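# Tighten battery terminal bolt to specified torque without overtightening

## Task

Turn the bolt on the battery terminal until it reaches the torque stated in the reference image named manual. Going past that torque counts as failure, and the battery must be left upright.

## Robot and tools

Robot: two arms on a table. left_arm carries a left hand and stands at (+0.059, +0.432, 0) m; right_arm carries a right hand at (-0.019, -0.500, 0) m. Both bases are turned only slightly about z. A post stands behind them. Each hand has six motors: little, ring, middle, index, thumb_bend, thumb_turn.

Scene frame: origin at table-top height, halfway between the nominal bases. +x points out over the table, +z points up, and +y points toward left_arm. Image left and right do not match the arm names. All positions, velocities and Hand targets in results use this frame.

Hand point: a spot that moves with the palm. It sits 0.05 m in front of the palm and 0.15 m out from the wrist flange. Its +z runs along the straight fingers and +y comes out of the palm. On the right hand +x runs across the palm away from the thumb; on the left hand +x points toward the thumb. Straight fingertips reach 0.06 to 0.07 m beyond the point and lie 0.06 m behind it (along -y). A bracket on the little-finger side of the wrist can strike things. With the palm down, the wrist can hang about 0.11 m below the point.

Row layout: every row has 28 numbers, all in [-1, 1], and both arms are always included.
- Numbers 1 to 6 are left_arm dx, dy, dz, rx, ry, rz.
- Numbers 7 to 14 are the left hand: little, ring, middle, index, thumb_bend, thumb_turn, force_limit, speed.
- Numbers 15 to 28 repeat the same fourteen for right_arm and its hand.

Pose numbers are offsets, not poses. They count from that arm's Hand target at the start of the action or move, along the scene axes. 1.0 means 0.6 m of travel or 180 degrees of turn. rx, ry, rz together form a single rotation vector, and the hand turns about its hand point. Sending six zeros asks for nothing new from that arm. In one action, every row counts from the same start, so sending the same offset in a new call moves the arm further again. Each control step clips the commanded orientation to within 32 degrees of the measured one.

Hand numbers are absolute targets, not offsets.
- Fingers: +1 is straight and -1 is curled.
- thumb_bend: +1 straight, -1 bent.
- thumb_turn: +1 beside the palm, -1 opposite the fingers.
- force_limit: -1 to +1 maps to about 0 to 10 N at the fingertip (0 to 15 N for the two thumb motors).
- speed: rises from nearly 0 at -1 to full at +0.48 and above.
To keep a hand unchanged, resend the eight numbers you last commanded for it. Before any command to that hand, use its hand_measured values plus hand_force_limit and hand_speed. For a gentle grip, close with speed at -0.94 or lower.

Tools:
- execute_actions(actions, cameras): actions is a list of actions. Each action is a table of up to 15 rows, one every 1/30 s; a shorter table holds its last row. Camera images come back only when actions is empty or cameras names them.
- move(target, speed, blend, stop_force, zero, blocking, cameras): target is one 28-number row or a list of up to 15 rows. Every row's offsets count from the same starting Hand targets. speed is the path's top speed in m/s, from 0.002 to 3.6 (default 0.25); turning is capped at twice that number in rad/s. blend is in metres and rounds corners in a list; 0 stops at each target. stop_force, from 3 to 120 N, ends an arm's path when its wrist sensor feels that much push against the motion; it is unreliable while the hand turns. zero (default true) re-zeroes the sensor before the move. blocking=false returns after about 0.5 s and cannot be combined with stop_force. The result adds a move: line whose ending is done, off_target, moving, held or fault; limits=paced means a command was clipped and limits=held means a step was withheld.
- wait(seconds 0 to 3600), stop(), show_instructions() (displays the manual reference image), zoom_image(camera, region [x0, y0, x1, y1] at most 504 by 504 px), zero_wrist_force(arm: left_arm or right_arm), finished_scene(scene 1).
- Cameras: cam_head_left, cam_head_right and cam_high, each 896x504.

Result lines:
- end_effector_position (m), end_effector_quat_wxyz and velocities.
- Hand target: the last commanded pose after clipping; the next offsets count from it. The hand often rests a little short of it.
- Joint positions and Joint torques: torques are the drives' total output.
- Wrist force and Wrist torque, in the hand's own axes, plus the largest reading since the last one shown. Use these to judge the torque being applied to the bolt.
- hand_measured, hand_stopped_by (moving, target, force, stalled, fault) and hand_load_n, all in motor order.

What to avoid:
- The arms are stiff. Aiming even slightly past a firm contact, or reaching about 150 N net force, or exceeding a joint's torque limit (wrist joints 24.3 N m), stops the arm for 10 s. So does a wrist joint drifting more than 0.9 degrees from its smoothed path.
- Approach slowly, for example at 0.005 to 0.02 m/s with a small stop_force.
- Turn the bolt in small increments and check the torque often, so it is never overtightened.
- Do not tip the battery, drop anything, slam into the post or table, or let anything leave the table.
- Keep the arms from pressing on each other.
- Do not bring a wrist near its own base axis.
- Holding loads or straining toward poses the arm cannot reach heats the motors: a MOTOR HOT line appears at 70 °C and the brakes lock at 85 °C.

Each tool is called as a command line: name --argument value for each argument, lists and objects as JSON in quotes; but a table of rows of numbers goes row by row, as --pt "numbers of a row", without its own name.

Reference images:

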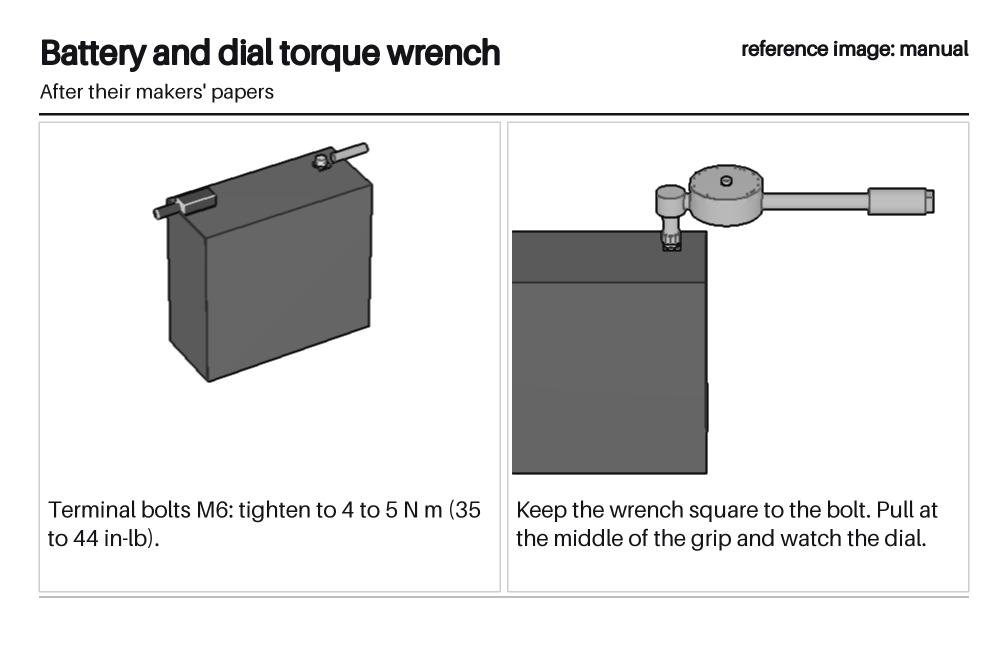

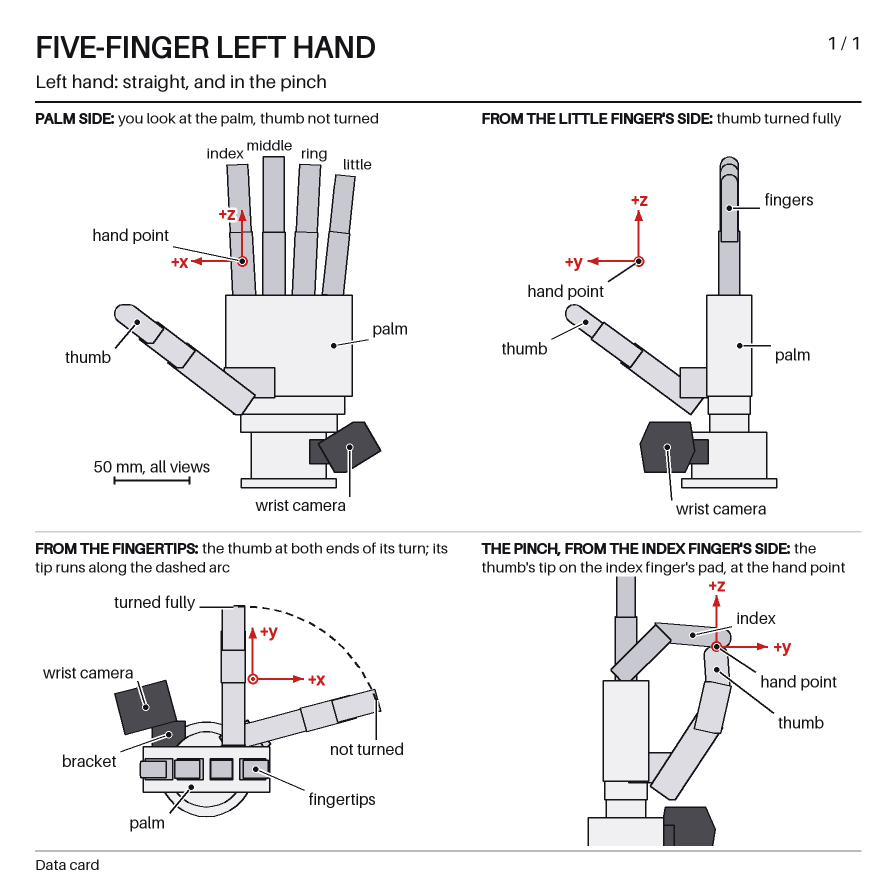

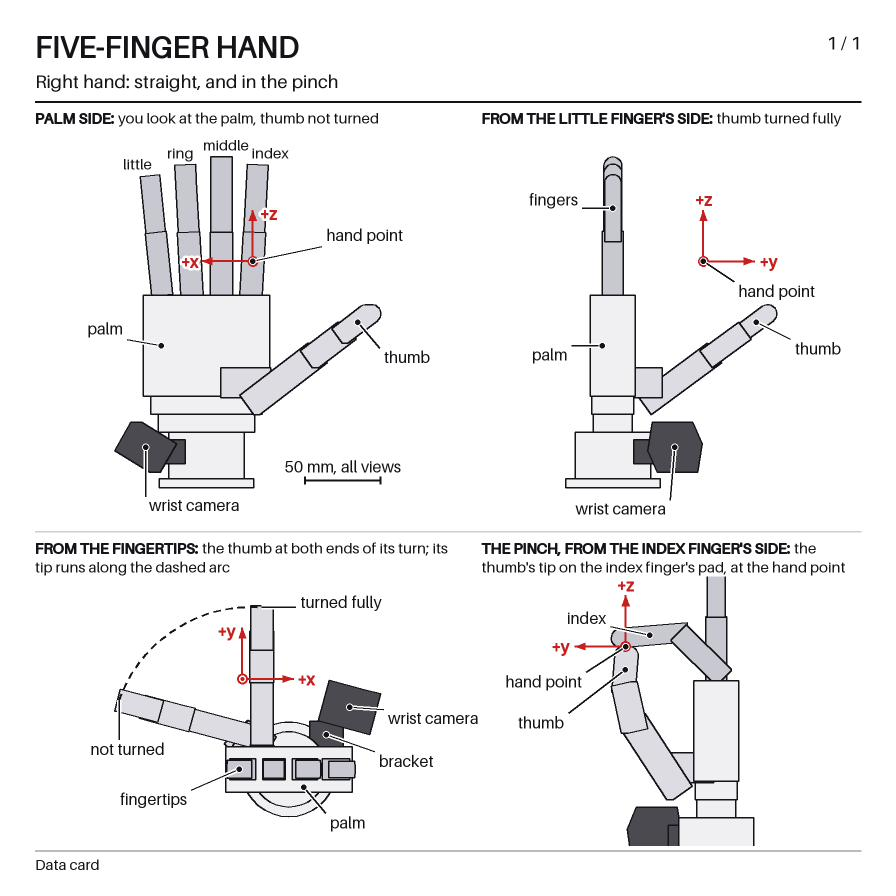

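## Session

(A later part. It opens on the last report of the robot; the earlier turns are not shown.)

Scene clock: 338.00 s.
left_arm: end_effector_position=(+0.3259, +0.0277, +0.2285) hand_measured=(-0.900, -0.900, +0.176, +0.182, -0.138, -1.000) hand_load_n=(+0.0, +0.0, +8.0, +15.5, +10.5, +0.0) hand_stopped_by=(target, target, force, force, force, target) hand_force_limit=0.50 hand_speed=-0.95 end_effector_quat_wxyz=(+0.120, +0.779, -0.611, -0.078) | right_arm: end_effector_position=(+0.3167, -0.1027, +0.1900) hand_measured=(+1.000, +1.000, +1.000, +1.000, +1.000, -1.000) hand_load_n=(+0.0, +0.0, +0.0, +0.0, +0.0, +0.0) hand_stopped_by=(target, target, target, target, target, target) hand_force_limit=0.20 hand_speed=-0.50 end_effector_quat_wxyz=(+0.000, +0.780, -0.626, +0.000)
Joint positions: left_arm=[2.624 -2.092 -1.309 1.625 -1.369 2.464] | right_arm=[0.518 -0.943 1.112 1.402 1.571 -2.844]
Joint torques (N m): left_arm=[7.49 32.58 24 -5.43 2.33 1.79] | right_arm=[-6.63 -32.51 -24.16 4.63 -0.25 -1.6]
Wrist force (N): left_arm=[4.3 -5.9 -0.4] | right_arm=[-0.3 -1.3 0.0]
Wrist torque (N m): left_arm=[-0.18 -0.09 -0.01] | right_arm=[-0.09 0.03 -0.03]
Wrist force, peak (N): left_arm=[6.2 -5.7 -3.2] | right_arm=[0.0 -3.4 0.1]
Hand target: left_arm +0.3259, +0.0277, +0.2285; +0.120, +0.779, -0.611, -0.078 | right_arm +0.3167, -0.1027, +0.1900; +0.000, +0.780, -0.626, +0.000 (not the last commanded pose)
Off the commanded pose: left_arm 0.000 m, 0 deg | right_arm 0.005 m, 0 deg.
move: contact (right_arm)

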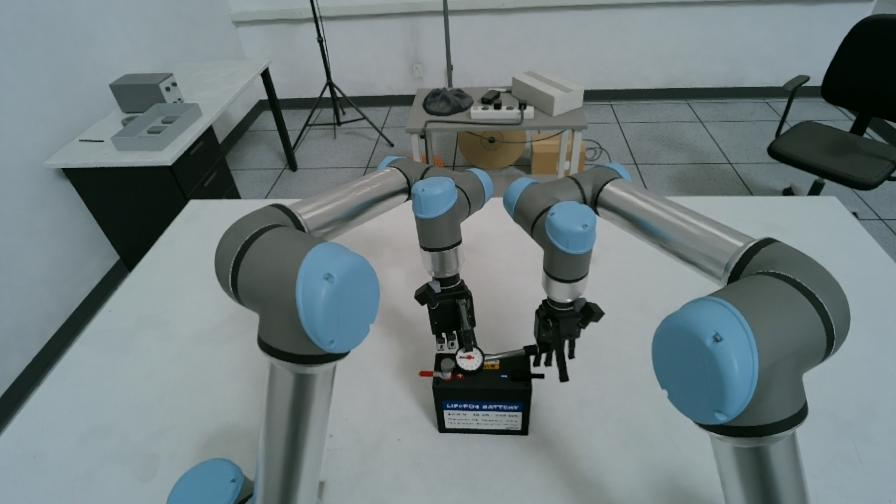

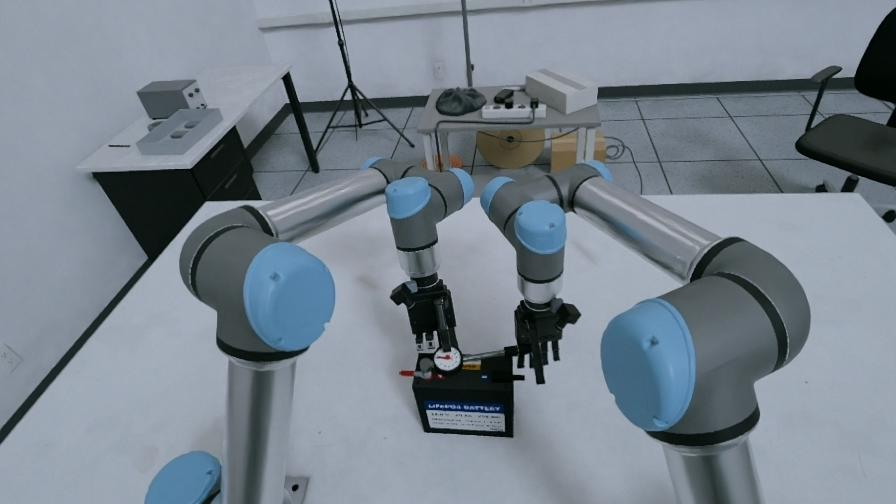

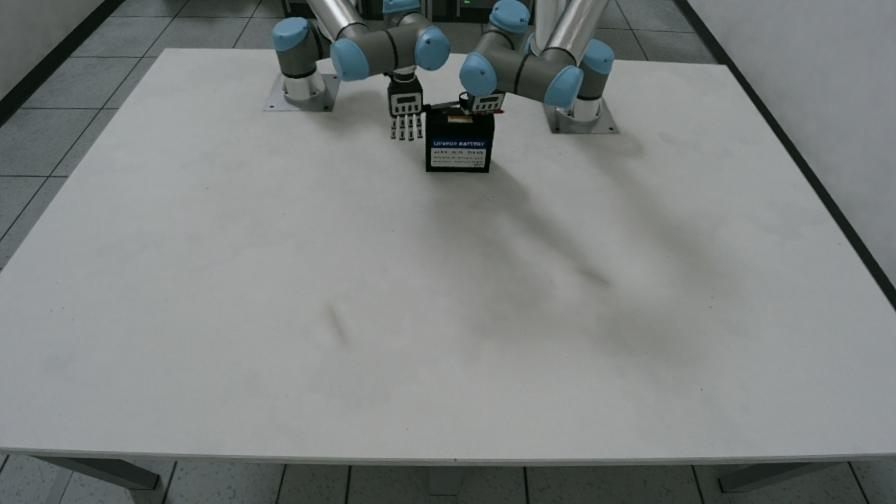

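move --pt "0 0 0 0 0 0 -0.9 -0.9 -0.5 -0.5 -0.7 -1 0.5 -0.95 0.0025 0.0005 0 0 0 0 1 1 1 1 1 -1 0.2 -0.5" --pt "0 0 0 0 0 0 -0.9 -0.9 -0.5 -0.5 -0.7 -1 0.5 -0.95 0.0025 0.0005 -0.0167 0 0 0 1 1 1 1 1 -1 0.2 -0.5" --speed 0.01 --stop_force 3

execute_actions --actions '[]' --cameras '["all"]'

zoom_image --camera "cam_head_left" --region '[500, 310, 580, 390]'

Scene clock: 340.13 s.
left_arm: end_effector_position=(+0.3259, +0.0277, +0.2285) hand_measured=(-0.900, -0.900, +0.176, +0.182, -0.138, -1.000) hand_load_n=(+0.0, +0.0, +10.0, +18.5, +10.0, +0.0) hand_stopped_by=(target, target, force, force, force, target) hand_force_limit=0.50 hand_speed=-0.95 end_effector_quat_wxyz=(+0.120, +0.779, -0.611, -0.078) | right_arm: end_effector_position=(+0.3182, -0.1024, +0.1880) hand_measured=(+1.000, +1.000, +1.000, +1.000, +1.000, -1.000) hand_load_n=(+0.0, +0.0, +0.0, +0.0, +0.0, +0.0) hand_stopped_by=(target, target, target, target, target, target) hand_force_limit=0.20 hand_speed=-0.50 end_effector_quat_wxyz=(+0.000, +0.780, -0.626, +0.000)
Joint positions: left_arm=[2.624 -2.092 -1.309 1.625 -1.369 2.464] | right_arm=[0.517 -0.939 1.11 1.4 1.571 -2.845]
Joint torques (N m): left_arm=[7.76 41.23 24.13 -3.57 2.41 1.71] | right_arm=[-4.46 -54.79 -24.19 4.61 -0.05 -1.16]
Wrist force (N): left_arm=[2.9 -9.1 9.2] | right_arm=[-1.1 0.0 -2.0]
Wrist torque (N m): left_arm=[-0.37 0.09 -0.02] | right_arm=[0.08 0.09 0.00]
Wrist force, peak (N): left_arm=[4.9 -9.9 12.7] | right_arm=[-0.4 -0.4 -3.6]
Hand target: left_arm +0.3259, +0.0277, +0.2285; +0.120, +0.779, -0.611, -0.078 | right_arm +0.3181, -0.1024, +0.1880; +0.000, +0.780, -0.626, +0.000 (not the last commanded pose)
Off the commanded pose: left_arm 0.000 m, 0 deg | right_arm 0.008 m, 0 deg.
move: contact (right_arm); path passed 1 of 2 targets

Scene clock: 340.13 s.
left_arm: end_effector_position=(+0.3259, +0.0277, +0.2285) hand_measured=(-0.900, -0.900, +0.176, +0.182, -0.138, -1.000) hand_load_n=(+0.0, +0.0, +10.0, +18.5, +10.0, +0.0) hand_stopped_by=(target, target, force, force, force, target) hand_force_limit=0.50 hand_speed=-0.95 end_effector_quat_wxyz=(+0.120, +0.779, -0.611, -0.078) | right_arm: end_effector_position=(+0.3182, -0.1024, +0.1880) hand_measured=(+1.000, +1.000, +1.000, +1.000, +1.000, -1.000) hand_load_n=(+0.0, +0.0, +0.0, +0.0, +0.0, +0.0) hand_stopped_by=(target, target, target, target, target, target) hand_force_limit=0.20 hand_speed=-0.50 end_effector_quat_wxyz=(+0.000, +0.780, -0.626, +0.000)
Joint positions: left_arm=[2.624 -2.092 -1.309 1.625 -1.369 2.464] | right_arm=[0.517 -0.939 1.11 1.4 1.571 -2.845]
Joint velocities: within noise
Joint torques (N m): left_arm=[7.76 41.23 24.13 -3.57 2.41 1.71] | right_arm=[-4.46 -54.79 -24.19 4.61 -0.05 -1.16]
Wrist force (N): left_arm=[2.9 -9.1 9.2] | right_arm=[-1.1 0.0 -2.0]
Wrist torque (N m): left_arm=[-0.37 0.09 -0.02] | right_arm=[0.08 0.09 0.00]
Wrist force, peak (N): left_arm=[2.9 -9.1 9.2] | right_arm=[-1.1 0.0 -2.0]
Hand target: left_arm +0.3259, +0.0277, +0.2285; +0.120, +0.779, -0.611, -0.078 | right_arm +0.3181, -0.1024, +0.1880; +0.000, +0.780, -0.626, +0.000 (not the last commanded pose)
Off the commanded pose: left_arm 0.000 m, 0 deg | right_arm 0.008 m, 0 deg.

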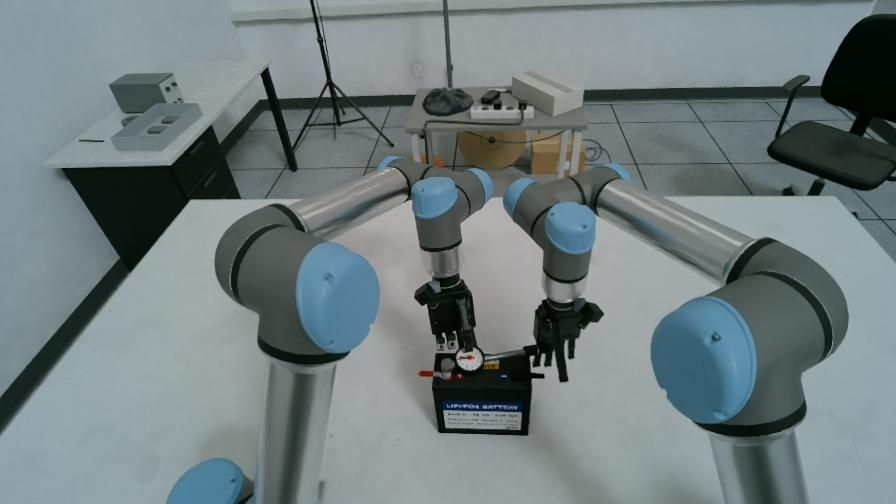

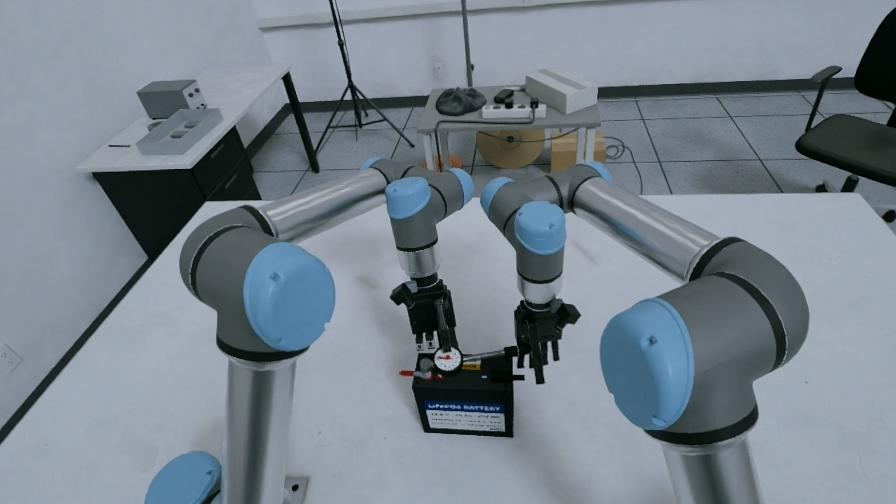

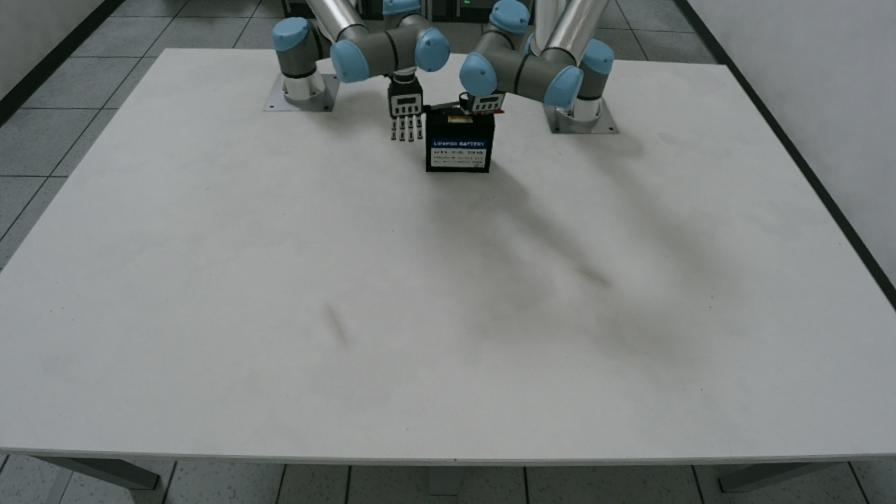

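Scaled by 6.300 from the camera's image (finer frame: 1280x720).

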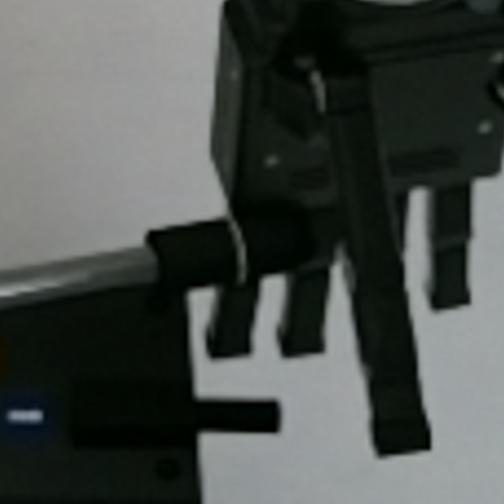

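move --pt "0 0 0 0 0 0 -0.9 -0.9 -0.5 -0.5 -0.7 -1 0.5 -0.95 0 0 0.0015 0 0 0 1 1 1 1 1 -1 -0.2 -0.9" --pt "0 0 0 0 0 0 -0.9 -0.9 -0.5 -0.5 -0.7 -1 0.5 -0.95 -0.0022 -0.0005 0.0015 0 0 0 1 1 1 1 1 -1 -0.2 -0.9" --speed 0.01

move --target '[0,0,0,0,0,0,-0.9,-0.9,-0.5,-0.5,-0.7,-1,0.5,-0.95,0,0,0,0,0,0,1,1,1,1,-0.2,-1,-0.2,-0.8]' --speed 0.01 --cameras '["all"]'

zoom_image --camera "cam_head_left" --region '[500, 310, 580, 390]'

zoom_image --camera "cam_head_right" --region '[480, 310, 560, 390]'

Scene clock: 341.93 s.
left_arm: end_effector_position=(+0.3259, +0.0277, +0.2285) hand_measured=(-0.900, -0.900, +0.176, +0.182, -0.138, -1.000) hand_load_n=(+0.0, +0.0, +9.0, +16.5, +10.5, +0.5) hand_stopped_by=(target, target, force, force, force, target) hand_force_limit=0.50 hand_speed=-0.95 end_effector_quat_wxyz=(+0.120, +0.779, -0.611, -0.078) | right_arm: end_effector_position=(+0.3169, -0.1027, +0.1889) hand_measured=(+1.000, +1.000, +1.000, +1.000, +1.000, -1.000) hand_load_n=(+0.0, +0.0, +0.0, +0.0, +0.0, +0.0) hand_stopped_by=(target, target, target, target, target, target) hand_force_limit=-0.20 hand_speed=-0.90 end_effector_quat_wxyz=(+0.000, +0.780, -0.626, +0.000)
Joint positions: left_arm=[2.624 -2.092 -1.309 1.625 -1.369 2.464] | right_arm=[0.518 -0.942 1.114 1.4 1.571 -2.844]
Joint torques (N m): left_arm=[7.12 46.04 23.84 -3.5 2.48 1.58] | right_arm=[10.28 -54.31 -10.94 -0.33 0.16 1.44]
Wrist force (N): left_arm=[1.6 -2.3 7.1] | right_arm=[-0.7 -2.5 -0.7]
Wrist torque (N m): left_arm=[-0.09 -0.13 -0.04] | right_arm=[-0.15 0.04 -0.04]
Wrist force, peak (N): left_arm=[3.0 -9.4 9.8] | right_arm=[-0.7 -2.5 -0.7]
Hand target: left_arm +0.3259, +0.0277, +0.2285; +0.120, +0.779, -0.611, -0.078 | right_arm +0.3168, -0.1027, +0.1889; +0.000, +0.780, -0.626, +0.000
Off the commanded pose: left_arm 0.000 m, 0 deg | right_arm 0.000 m, 0 deg.
move: done

Scene clock: 346.40 s.
left_arm: end_effector_position=(+0.3259, +0.0277, +0.2285) hand_measured=(-0.900, -0.900, +0.176, +0.182, -0.138, -1.000) hand_load_n=(+0.0, +0.0, +8.5, +17.0, +10.5, +0.0) hand_stopped_by=(target, target, force, force, force, target) hand_force_limit=0.50 hand_speed=-0.95 end_effector_quat_wxyz=(+0.120, +0.779, -0.611, -0.078) | right_arm: end_effector_position=(+0.3168, -0.1027, +0.1889) hand_measured=(+1.000, +1.000, +1.000, +1.000, -0.200, -1.000) hand_load_n=(+0.0, +0.0, +0.0, +0.0, +0.0, +0.0) hand_stopped_by=(target, target, target, target, target, target) hand_force_limit=-0.20 hand_speed=-0.80 end_effector_quat_wxyz=(+0.000, +0.780, -0.626, +0.000)
Joint positions: left_arm=[2.624 -2.092 -1.309 1.625 -1.369 2.464] | right_arm=[0.518 -0.942 1.114 1.4 1.571 -2.844]
Joint torques (N m): left_arm=[7.19 46.05 23.68 -3.48 2.36 0.15] | right_arm=[10.52 -55.45 -10.71 -0.24 0.01 1.3]
Wrist force (N): left_arm=[1.7 -1.6 7.1] | right_arm=[-0.6 -2.6 -1.5]
Wrist torque (N m): left_arm=[-0.05 -0.12 -0.06] | right_arm=[-0.13 0.04 -0.03]
Wrist force, peak (N): left_arm=[1.5 -2.1 7.9] | right_arm=[-0.8 -2.8 -1.4]
Hand target: left_arm +0.3259, +0.0277, +0.2285; +0.120, +0.779, -0.611, -0.078 | right_arm +0.3168, -0.1027, +0.1889; +0.000, +0.780, -0.626, +0.000
Off the commanded pose: left_arm 0.000 m, 0 deg | right_arm 0.000 m, 0 deg.
move: done

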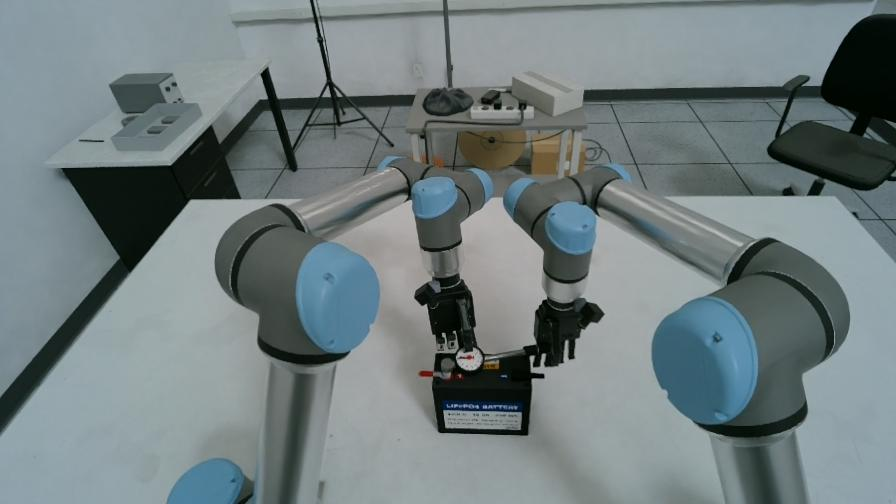

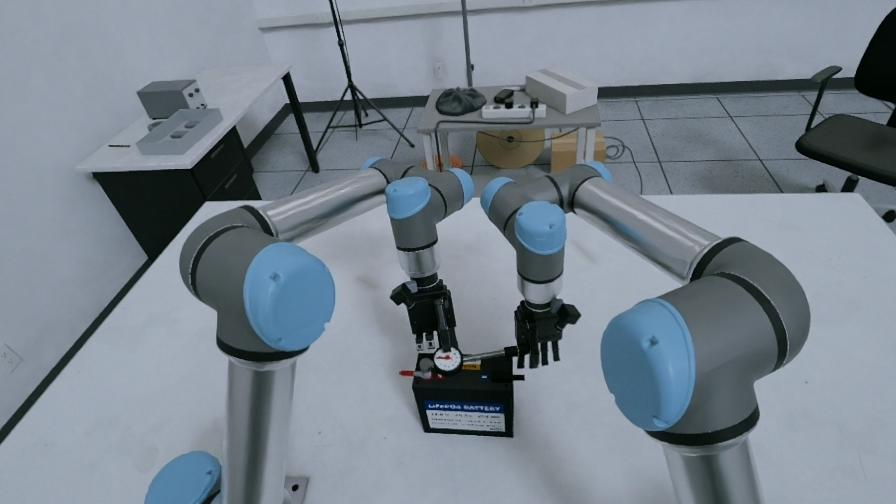

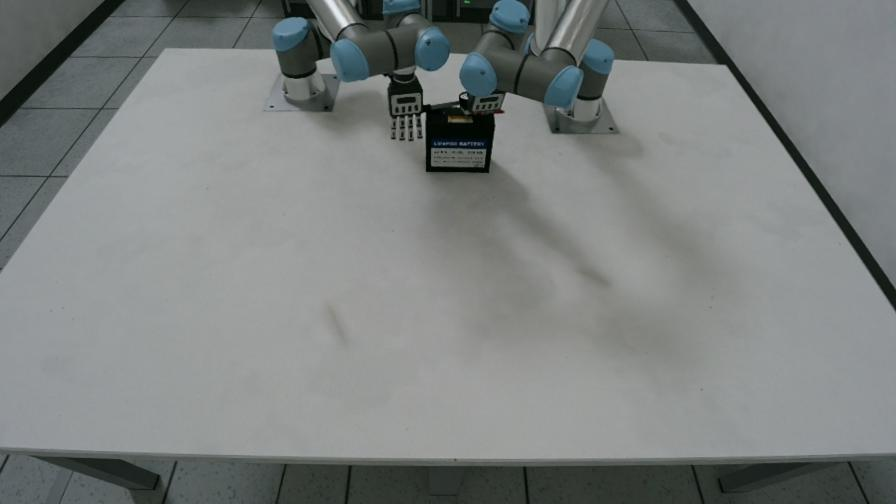

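Scaled by 6.300 from the camera's image (finer frame: 1280x720).

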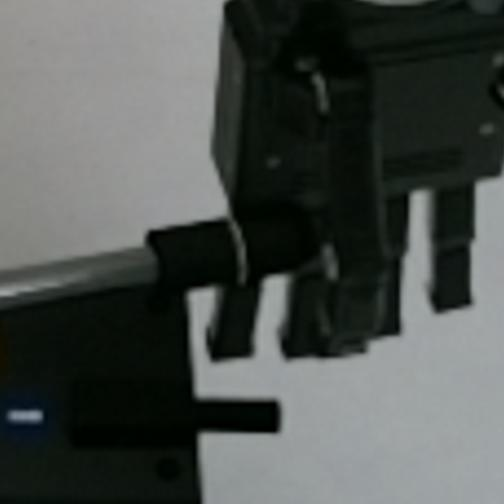

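Scaled by 6.300 from the camera's image (finer frame: 1280x720).

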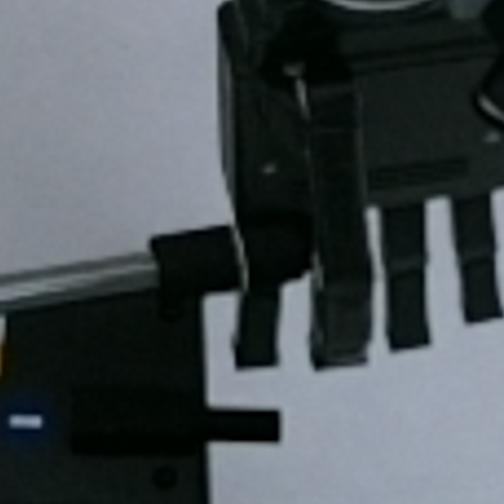

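move --target '[0,0,0,0,0,0,-0.9,-0.9,-0.5,-0.5,-0.7,-1,0.5,-0.95,0,0,0,0,0,0,1,1,1,1,0.0,-0.6,-0.2,-0.5]' --speed 0.01

move --target '[0,0,0,0,0,0,-0.9,-0.9,-0.5,-0.5,-0.7,-1,0.5,-0.95,0,0,0,0,0,0,1,1,1,1,-0.7,-0.6,-0.2,-0.85]' --speed 0.01 --cameras '["all"]'

zoom_image --camera "cam_head_left" --region '[500, 310, 580, 390]'

zoom_image --camera "cam_head_right" --region '[480, 310, 560, 390]'

Scene clock: 347.77 s.
left_arm: end_effector_position=(+0.3259, +0.0277, +0.2285) hand_measured=(-0.900, -0.900, +0.176, +0.182, -0.138, -1.000) hand_load_n=(+0.0, +0.0, +9.0, +16.5, +10.5, +0.0) hand_stopped_by=(target, target, force, force, force, target) hand_force_limit=0.50 hand_speed=-0.95 end_effector_quat_wxyz=(+0.120, +0.779, -0.611, -0.078) | right_arm: end_effector_position=(+0.3168, -0.1027, +0.1889) hand_measured=(+1.000, +1.000, +1.000, +1.000, +0.000, -0.600) hand_load_n=(+0.0, +0.0, +0.0, +0.0, +0.0, +0.0) hand_stopped_by=(target, target, target, target, target, target) hand_force_limit=-0.20 hand_speed=-0.50 end_effector_quat_wxyz=(+0.000, +0.780, -0.626, +0.000)
Joint positions: left_arm=[2.624 -2.092 -1.309 1.625 -1.369 2.464] | right_arm=[0.518 -0.942 1.114 1.4 1.571 -2.844]
Joint torques (N m): left_arm=[7.13 45.81 24.33 -3.51 2.34 -0.25] | right_arm=[9.38 -54.27 -10.23 0 -0.11 1.31]
Wrist force (N): left_arm=[1.8 -1.9 7.5] | right_arm=[-0.8 -2.5 -1.1]
Wrist torque (N m): left_arm=[-0.09 -0.14 -0.04] | right_arm=[-0.11 0.06 -0.04]
Wrist force, peak (N): left_arm=[1.5 -2.2 7.8] | right_arm=[-0.8 -2.7 -1.5]
Hand target: left_arm +0.3259, +0.0277, +0.2285; +0.120, +0.779, -0.611, -0.078 | right_arm +0.3168, -0.1027, +0.1889; +0.000, +0.780, -0.626, +0.000
Off the commanded pose: left_arm 0.000 m, 0 deg | right_arm 0.000 m, 0 deg.
move: done

Scene clock: 350.63 s.
left_arm: end_effector_position=(+0.3259, +0.0277, +0.2285) hand_measured=(-0.900, -0.900, +0.176, +0.182, -0.138, -1.000) hand_load_n=(+0.5, +0.0, +9.0, +17.0, +10.5, +0.0) hand_stopped_by=(target, target, force, force, force, target) hand_force_limit=0.50 hand_speed=-0.95 end_effector_quat_wxyz=(+0.120, +0.779, -0.611, -0.078) | right_arm: end_effector_position=(+0.3168, -0.1027, +0.1889) hand_measured=(+1.000, +1.000, +1.000, +1.000, -0.562, -0.600) hand_load_n=(+0.0, +0.0, +0.0, +0.0, +5.5, +0.0) hand_stopped_by=(target, target, target, target, force, target) hand_force_limit=-0.20 hand_speed=-0.85 end_effector_quat_wxyz=(+0.000, +0.780, -0.626, +0.000)
Joint positions: left_arm=[2.624 -2.092 -1.309 1.625 -1.369 2.464] | right_arm=[0.518 -0.942 1.114 1.4 1.571 -2.844]
Joint torques (N m): left_arm=[6.19 45.87 24.15 -3.4 2.34 -0.26] | right_arm=[8.17 -54.33 -10.29 0.35 -0.31 1.39]
Wrist force (N): left_arm=[1.6 -7.5 4.5] | right_arm=[-2.6 0.1 -0.6]
Wrist torque (N m): left_arm=[-0.29 -0.14 0.00] | right_arm=[-0.01 0.11 -0.06]
Wrist force, peak (N): left_arm=[1.5 -7.5 5.1] | right_arm=[-0.7 -2.9 -1.3]
Hand target: left_arm +0.3259, +0.0277, +0.2285; +0.120, +0.779, -0.611, -0.078 | right_arm +0.3168, -0.1027, +0.1889; +0.000, +0.780, -0.626, +0.000
Off the commanded pose: left_arm 0.000 m, 0 deg | right_arm 0.000 m, 0 deg.
move: done

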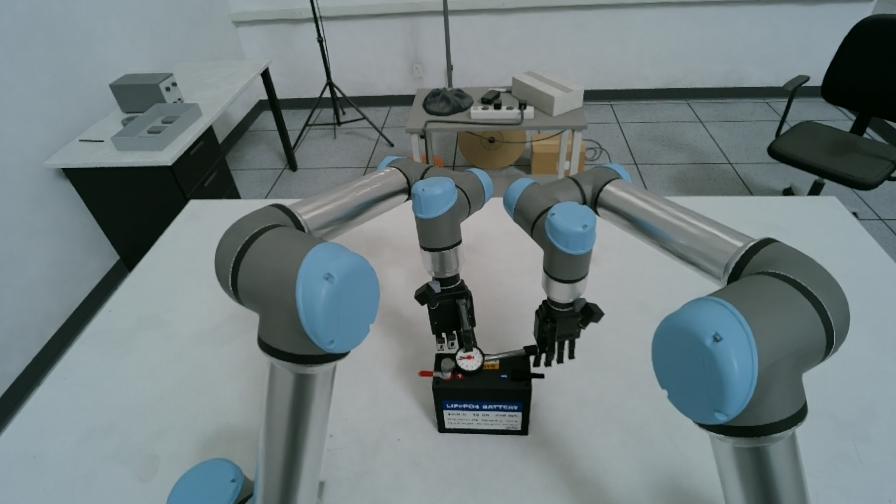

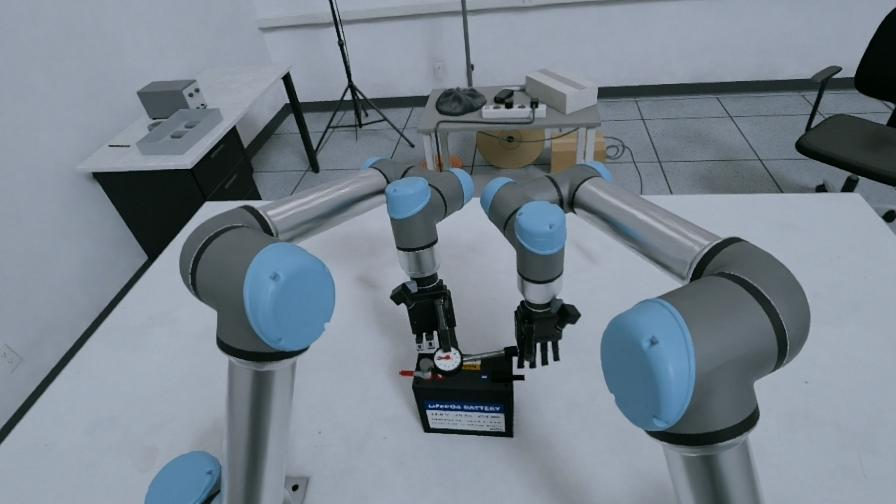

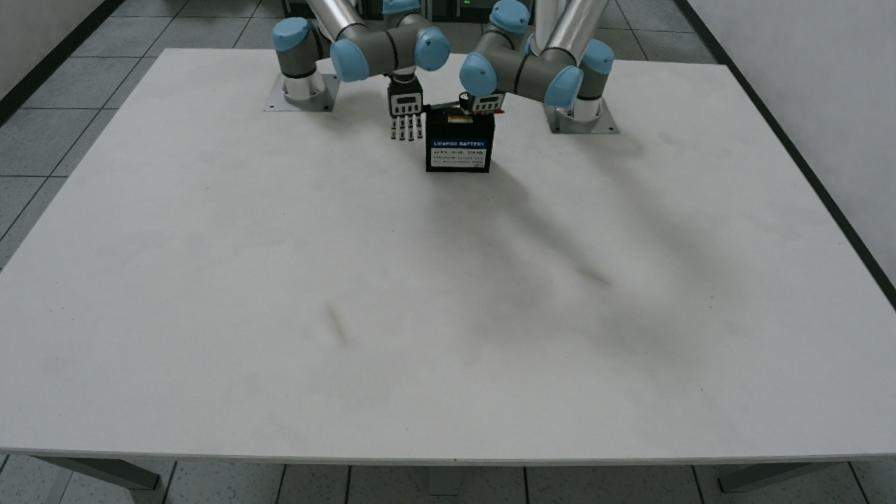

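Scaled by 6.300 from the camera's image (finer frame: 1280x720).

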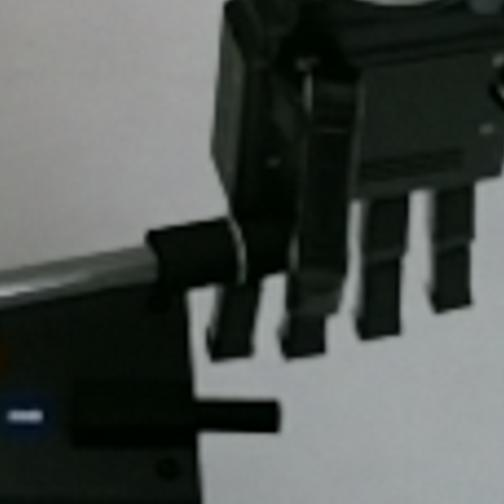

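Scaled by 6.300 from the camera's image (finer frame: 1280x720).

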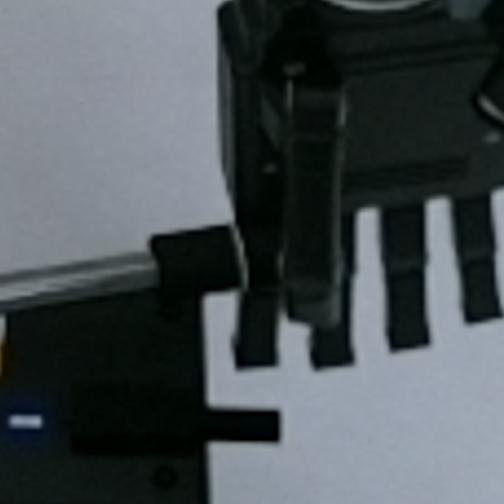

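move --target '[0,0,0,0,0,0,-0.9,-0.9,-0.5,-0.5,0.3,-1,0.5,-0.85,0,0,0,0,0,0,1,1,1,1,-0.7,-0.6,-0.2,-0.85]' --speed 0.01

move --target '[0,0,-0.003,0,0,0,-0.9,-0.9,-0.5,-0.5,0.3,-1,0.5,-0.85,0,0,0,0,0,0,1,1,1,1,-0.7,-0.6,-0.2,-0.85]' --speed 0.01 --cameras '["all"]'

zoom_image --camera "cam_head_left" --region '[430, 310, 570, 400]'

zoom_image --camera "cam_high" --region '[400, 60, 520, 160]'

Scene clock: 353.63 s.
left_arm: end_effector_position=(+0.3259, +0.0277, +0.2285) hand_measured=(-0.900, -0.900, +0.176, +0.182, +0.300, -1.000) hand_load_n=(+0.0, +0.0, +0.5, +6.0, +0.0, +0.0) hand_stopped_by=(target, target, force, force, target, target) hand_force_limit=0.50 hand_speed=-0.85 end_effector_quat_wxyz=(+0.120, +0.779, -0.611, -0.078) | right_arm: end_effector_position=(+0.3168, -0.1027, +0.1889) hand_measured=(+1.000, +1.000, +1.000, +1.000, -0.562, -0.600) hand_load_n=(+0.0, +0.0, +0.0, +0.0, +5.5, +0.5) hand_stopped_by=(target, target, target, target, force, target) hand_force_limit=-0.20 hand_speed=-0.85 end_effector_quat_wxyz=(+0.000, +0.780, -0.626, +0.000)
Joint positions: left_arm=[2.624 -2.092 -1.309 1.625 -1.369 2.464] | right_arm=[0.518 -0.942 1.114 1.4 1.571 -2.844]
Joint torques (N m): left_arm=[6.45 42.63 24.41 -3.45 2.35 -0.32] | right_arm=[-2.98 -52.3 -17.88 0.33 -0.41 1.15]
Wrist force (N): left_arm=[1.1 -2.6 4.1] | right_arm=[-2.3 0.2 1.2]
Wrist torque (N m): left_arm=[-0.14 -0.05 0.02] | right_arm=[-0.03 0.03 -0.06]
Wrist force, peak (N): left_arm=[4.8 -5.0 7.7] | right_arm=[-2.7 0.3 -0.8]
Hand target: left_arm +0.3259, +0.0277, +0.2285; +0.120, +0.779, -0.611, -0.078 | right_arm +0.3168, -0.1027, +0.1889; +0.000, +0.780, -0.626, +0.000
Off the commanded pose: left_arm 0.000 m, 0 deg | right_arm 0.000 m, 0 deg.
move: done

Scene clock: 354.13 s.
left_arm: end_effector_position=(+0.3259, +0.0277, +0.2268) hand_measured=(-0.900, -0.900, +0.176, +0.182, +0.300, -1.000) hand_load_n=(+0.0, +0.0, +0.0, +3.0, +0.0, +0.0) hand_stopped_by=(target, target, force, force, target, target) hand_force_limit=0.50 hand_speed=-0.85 end_effector_quat_wxyz=(+0.120, +0.779, -0.611, -0.078) | right_arm: end_effector_position=(+0.3168, -0.1027, +0.1889) hand_measured=(+1.000, +1.000, +1.000, +1.000, -0.562, -0.600) hand_load_n=(+0.0, +0.0, +0.0, +0.0, +5.5, +0.0) hand_stopped_by=(target, target, target, target, force, target) hand_force_limit=-0.20 hand_speed=-0.85 end_effector_quat_wxyz=(+0.000, +0.780, -0.626, +0.000)
Joint positions: left_arm=[2.624 -2.093 -1.312 1.629 -1.369 2.464] | right_arm=[0.518 -0.942 1.114 1.4 1.571 -2.844]
Joint torques (N m): left_arm=[7.3 28.78 9.46 -0.33 2.37 -0.17] | right_arm=[-6.75 -52.35 -18.74 0.37 -0.34 1.22]
Wrist force (N): left_arm=[1.1 -1.5 1.6] | right_arm=[-0.6 -0.2 2.1]
Wrist torque (N m): left_arm=[-0.02 -0.08 0.01] | right_arm=[-0.14 -0.04 0.00]
Wrist force, peak (N): left_arm=[1.3 -2.7 4.3] | right_arm=[-2.6 0.1 1.3]
Hand target: left_arm +0.3259, +0.0277, +0.2267; +0.120, +0.779, -0.611, -0.078 | right_arm +0.3168, -0.1027, +0.1889; +0.000, +0.780, -0.626, +0.000
Off the commanded pose: left_arm 0.000 m, 0 deg | right_arm 0.000 m, 0 deg.
move: done

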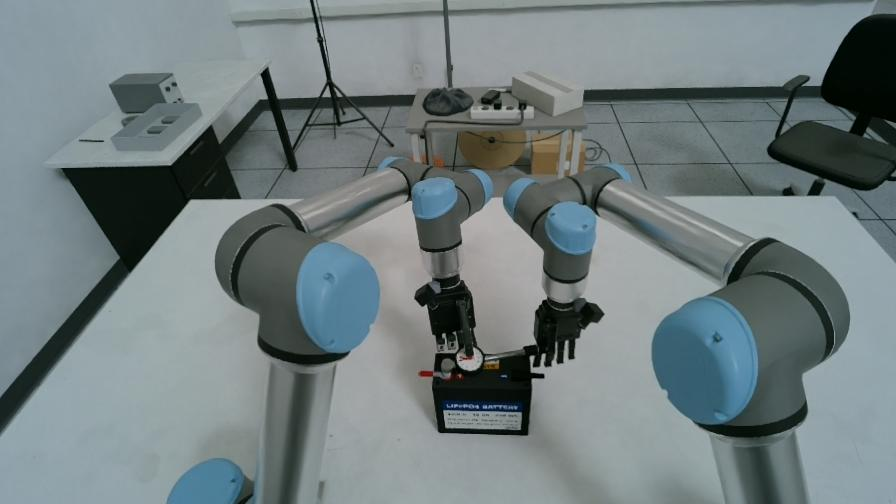

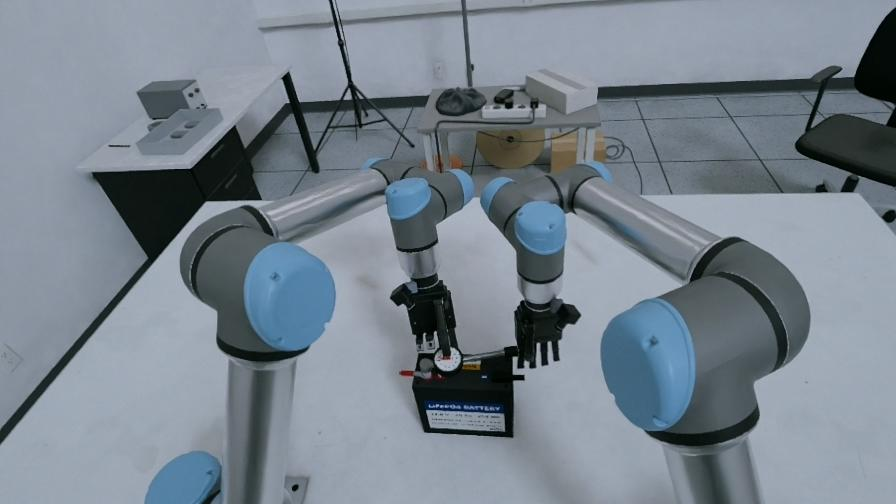

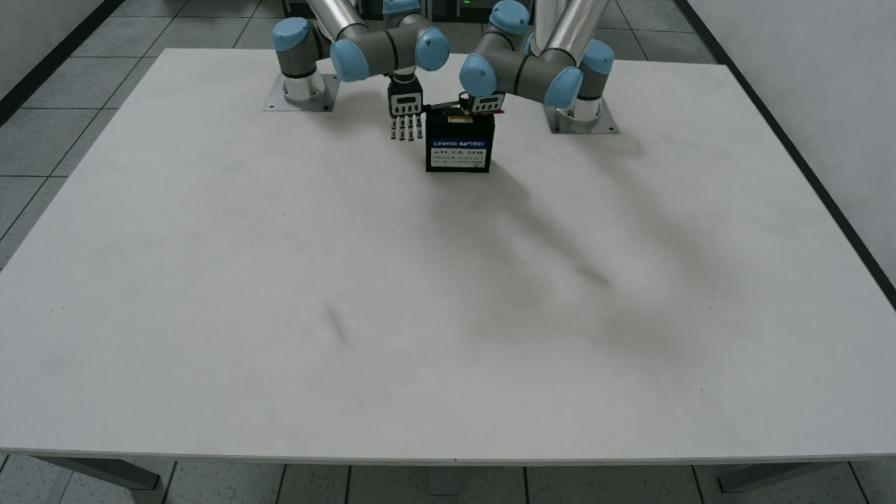

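Scaled by 3.600 from the camera's image (finer frame: 1280x720).

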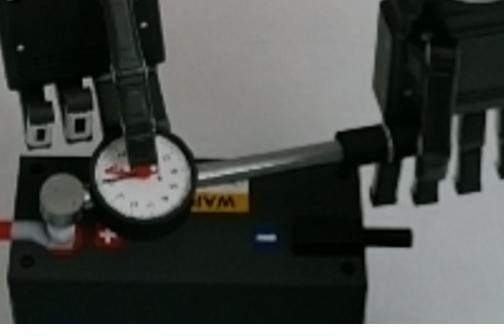

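Scaled by 4.200 from the camera's image (finer frame: 1280x720).

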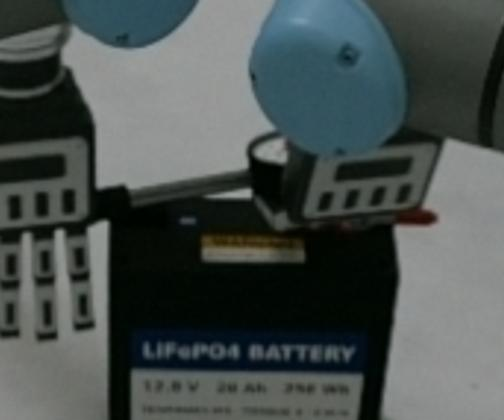

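move --pt "0 0 -0.0025 0 0 0 -0.9 -0.9 -0.5 -0.5 0.3 -1 0.5 -0.85 0 0 0 0 0 0 1 1 1 1 -0.7 -0.6 -0.2 -0.85" --pt "0.1 0.022 -0.0025 0 0 0 -0.9 -0.9 -0.5 -0.5 0.3 -1 0.5 -0.85 0 0 0 0 0 0 1 1 1 1 -0.7 -0.6 -0.2 -0.85" --speed '[0.01,0.03]' --stop_force 5 --cameras '["all"]'

zoom_image --camera "cam_head_left" --region '[430, 310, 570, 400]'

zoom_image --camera "cam_high" --region '[400, 60, 520, 160]'

Scene clock: 357.90 s.
left_arm: end_effector_position=(+0.3859, +0.0409, +0.2252) hand_measured=(-0.900, -0.900, +0.176, +0.180, +0.300, -1.000) hand_load_n=(+0.0, +0.0, +0.0, +0.0, +0.0, +0.0) hand_stopped_by=(target, target, force, force, target, target) hand_force_limit=0.50 hand_speed=-0.85 end_effector_quat_wxyz=(+0.120, +0.779, -0.611, -0.078) | right_arm: end_effector_position=(+0.3168, -0.1027, +0.1889) hand_measured=(+1.000, +1.000, +1.000, +1.000, -0.562, -0.600) hand_load_n=(+0.0, +0.0, +0.0, +0.0, +5.5, +0.0) hand_stopped_by=(target, target, target, target, force, target) hand_force_limit=-0.20 hand_speed=-0.85 end_effector_quat_wxyz=(+0.000, +0.780, -0.626, +0.000)
Joint positions: left_arm=[2.695 -2.19 -1.164 1.564 -1.385 2.535] | right_arm=[0.518 -0.942 1.114 1.4 1.571 -2.844]
Joint torques (N m): left_arm=[11.3 31.24 27.31 -5.1 -2.41 1.64] | right_arm=[-5.25 -50.17 -19.81 0.87 -0.68 1.15]
Wrist force (N): left_arm=[0.2 -0.8 -0.4] | right_arm=[-0.3 -0.1 2.6]
Wrist torque (N m): left_arm=[-0.03 -0.05 0.00] | right_arm=[-0.14 -0.05 0.02]
Wrist force, peak (N): left_arm=[0.5 -1.4 1.4] | right_arm=[-0.4 -0.1 3.2]
Hand target: left_arm +0.3859, +0.0409, +0.2252; +0.120, +0.779, -0.611, -0.078 | right_arm +0.3168, -0.1027, +0.1889; +0.000, +0.780, -0.626, +0.000
Off the commanded pose: left_arm 0.000 m, 0 deg | right_arm 0.000 m, 0 deg.
move: done

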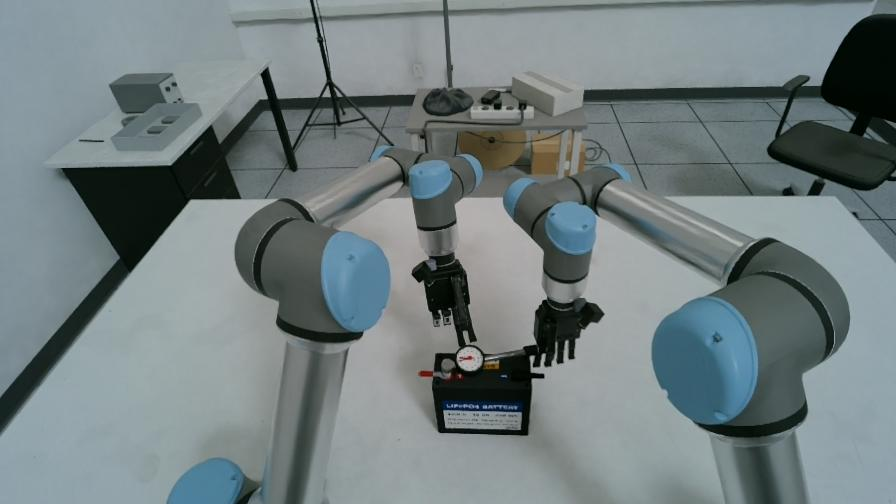

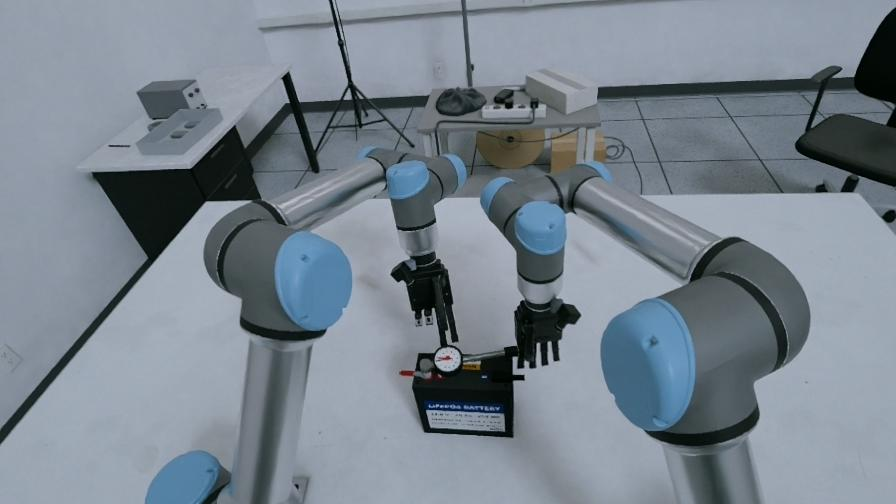

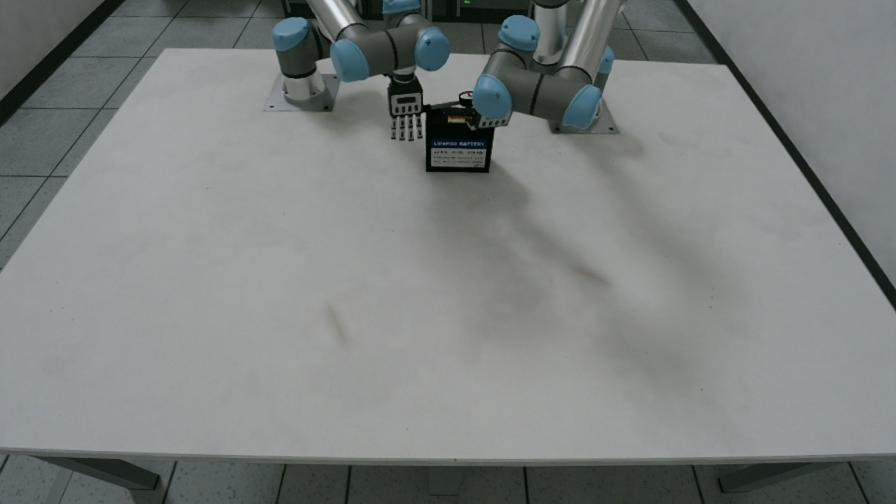

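Scaled by 3.600 from the camera's image (finer frame: 1280x720).

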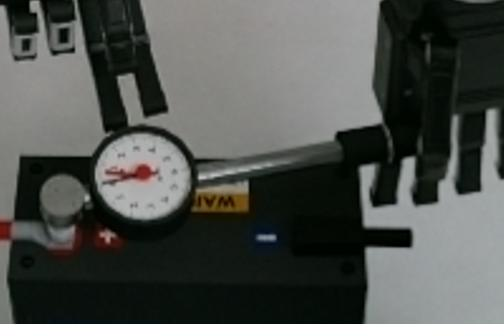

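Scaled by 4.200 from the camera's image (finer frame: 1280x720).

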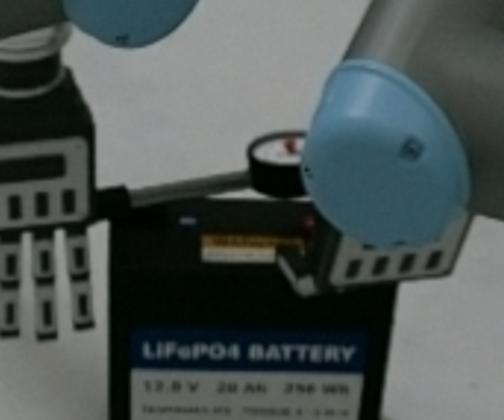

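zoom_image --camera "cam_head_left" --region '[450, 338, 490, 378]'

zoom_image --camera "cam_head_right" --region '[428, 340, 468, 380]'

Scaled by 12.600 from the camera's image (finer frame: 1280x720).

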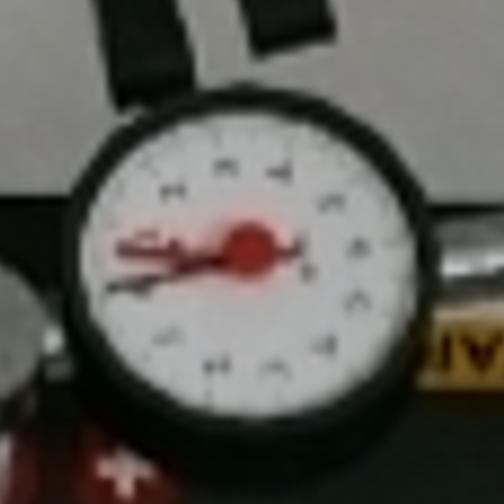

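Scaled by 12.600 from the camera's image (finer frame: 1280x720).

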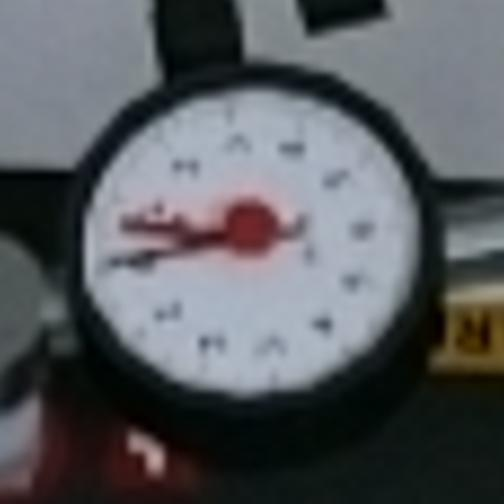

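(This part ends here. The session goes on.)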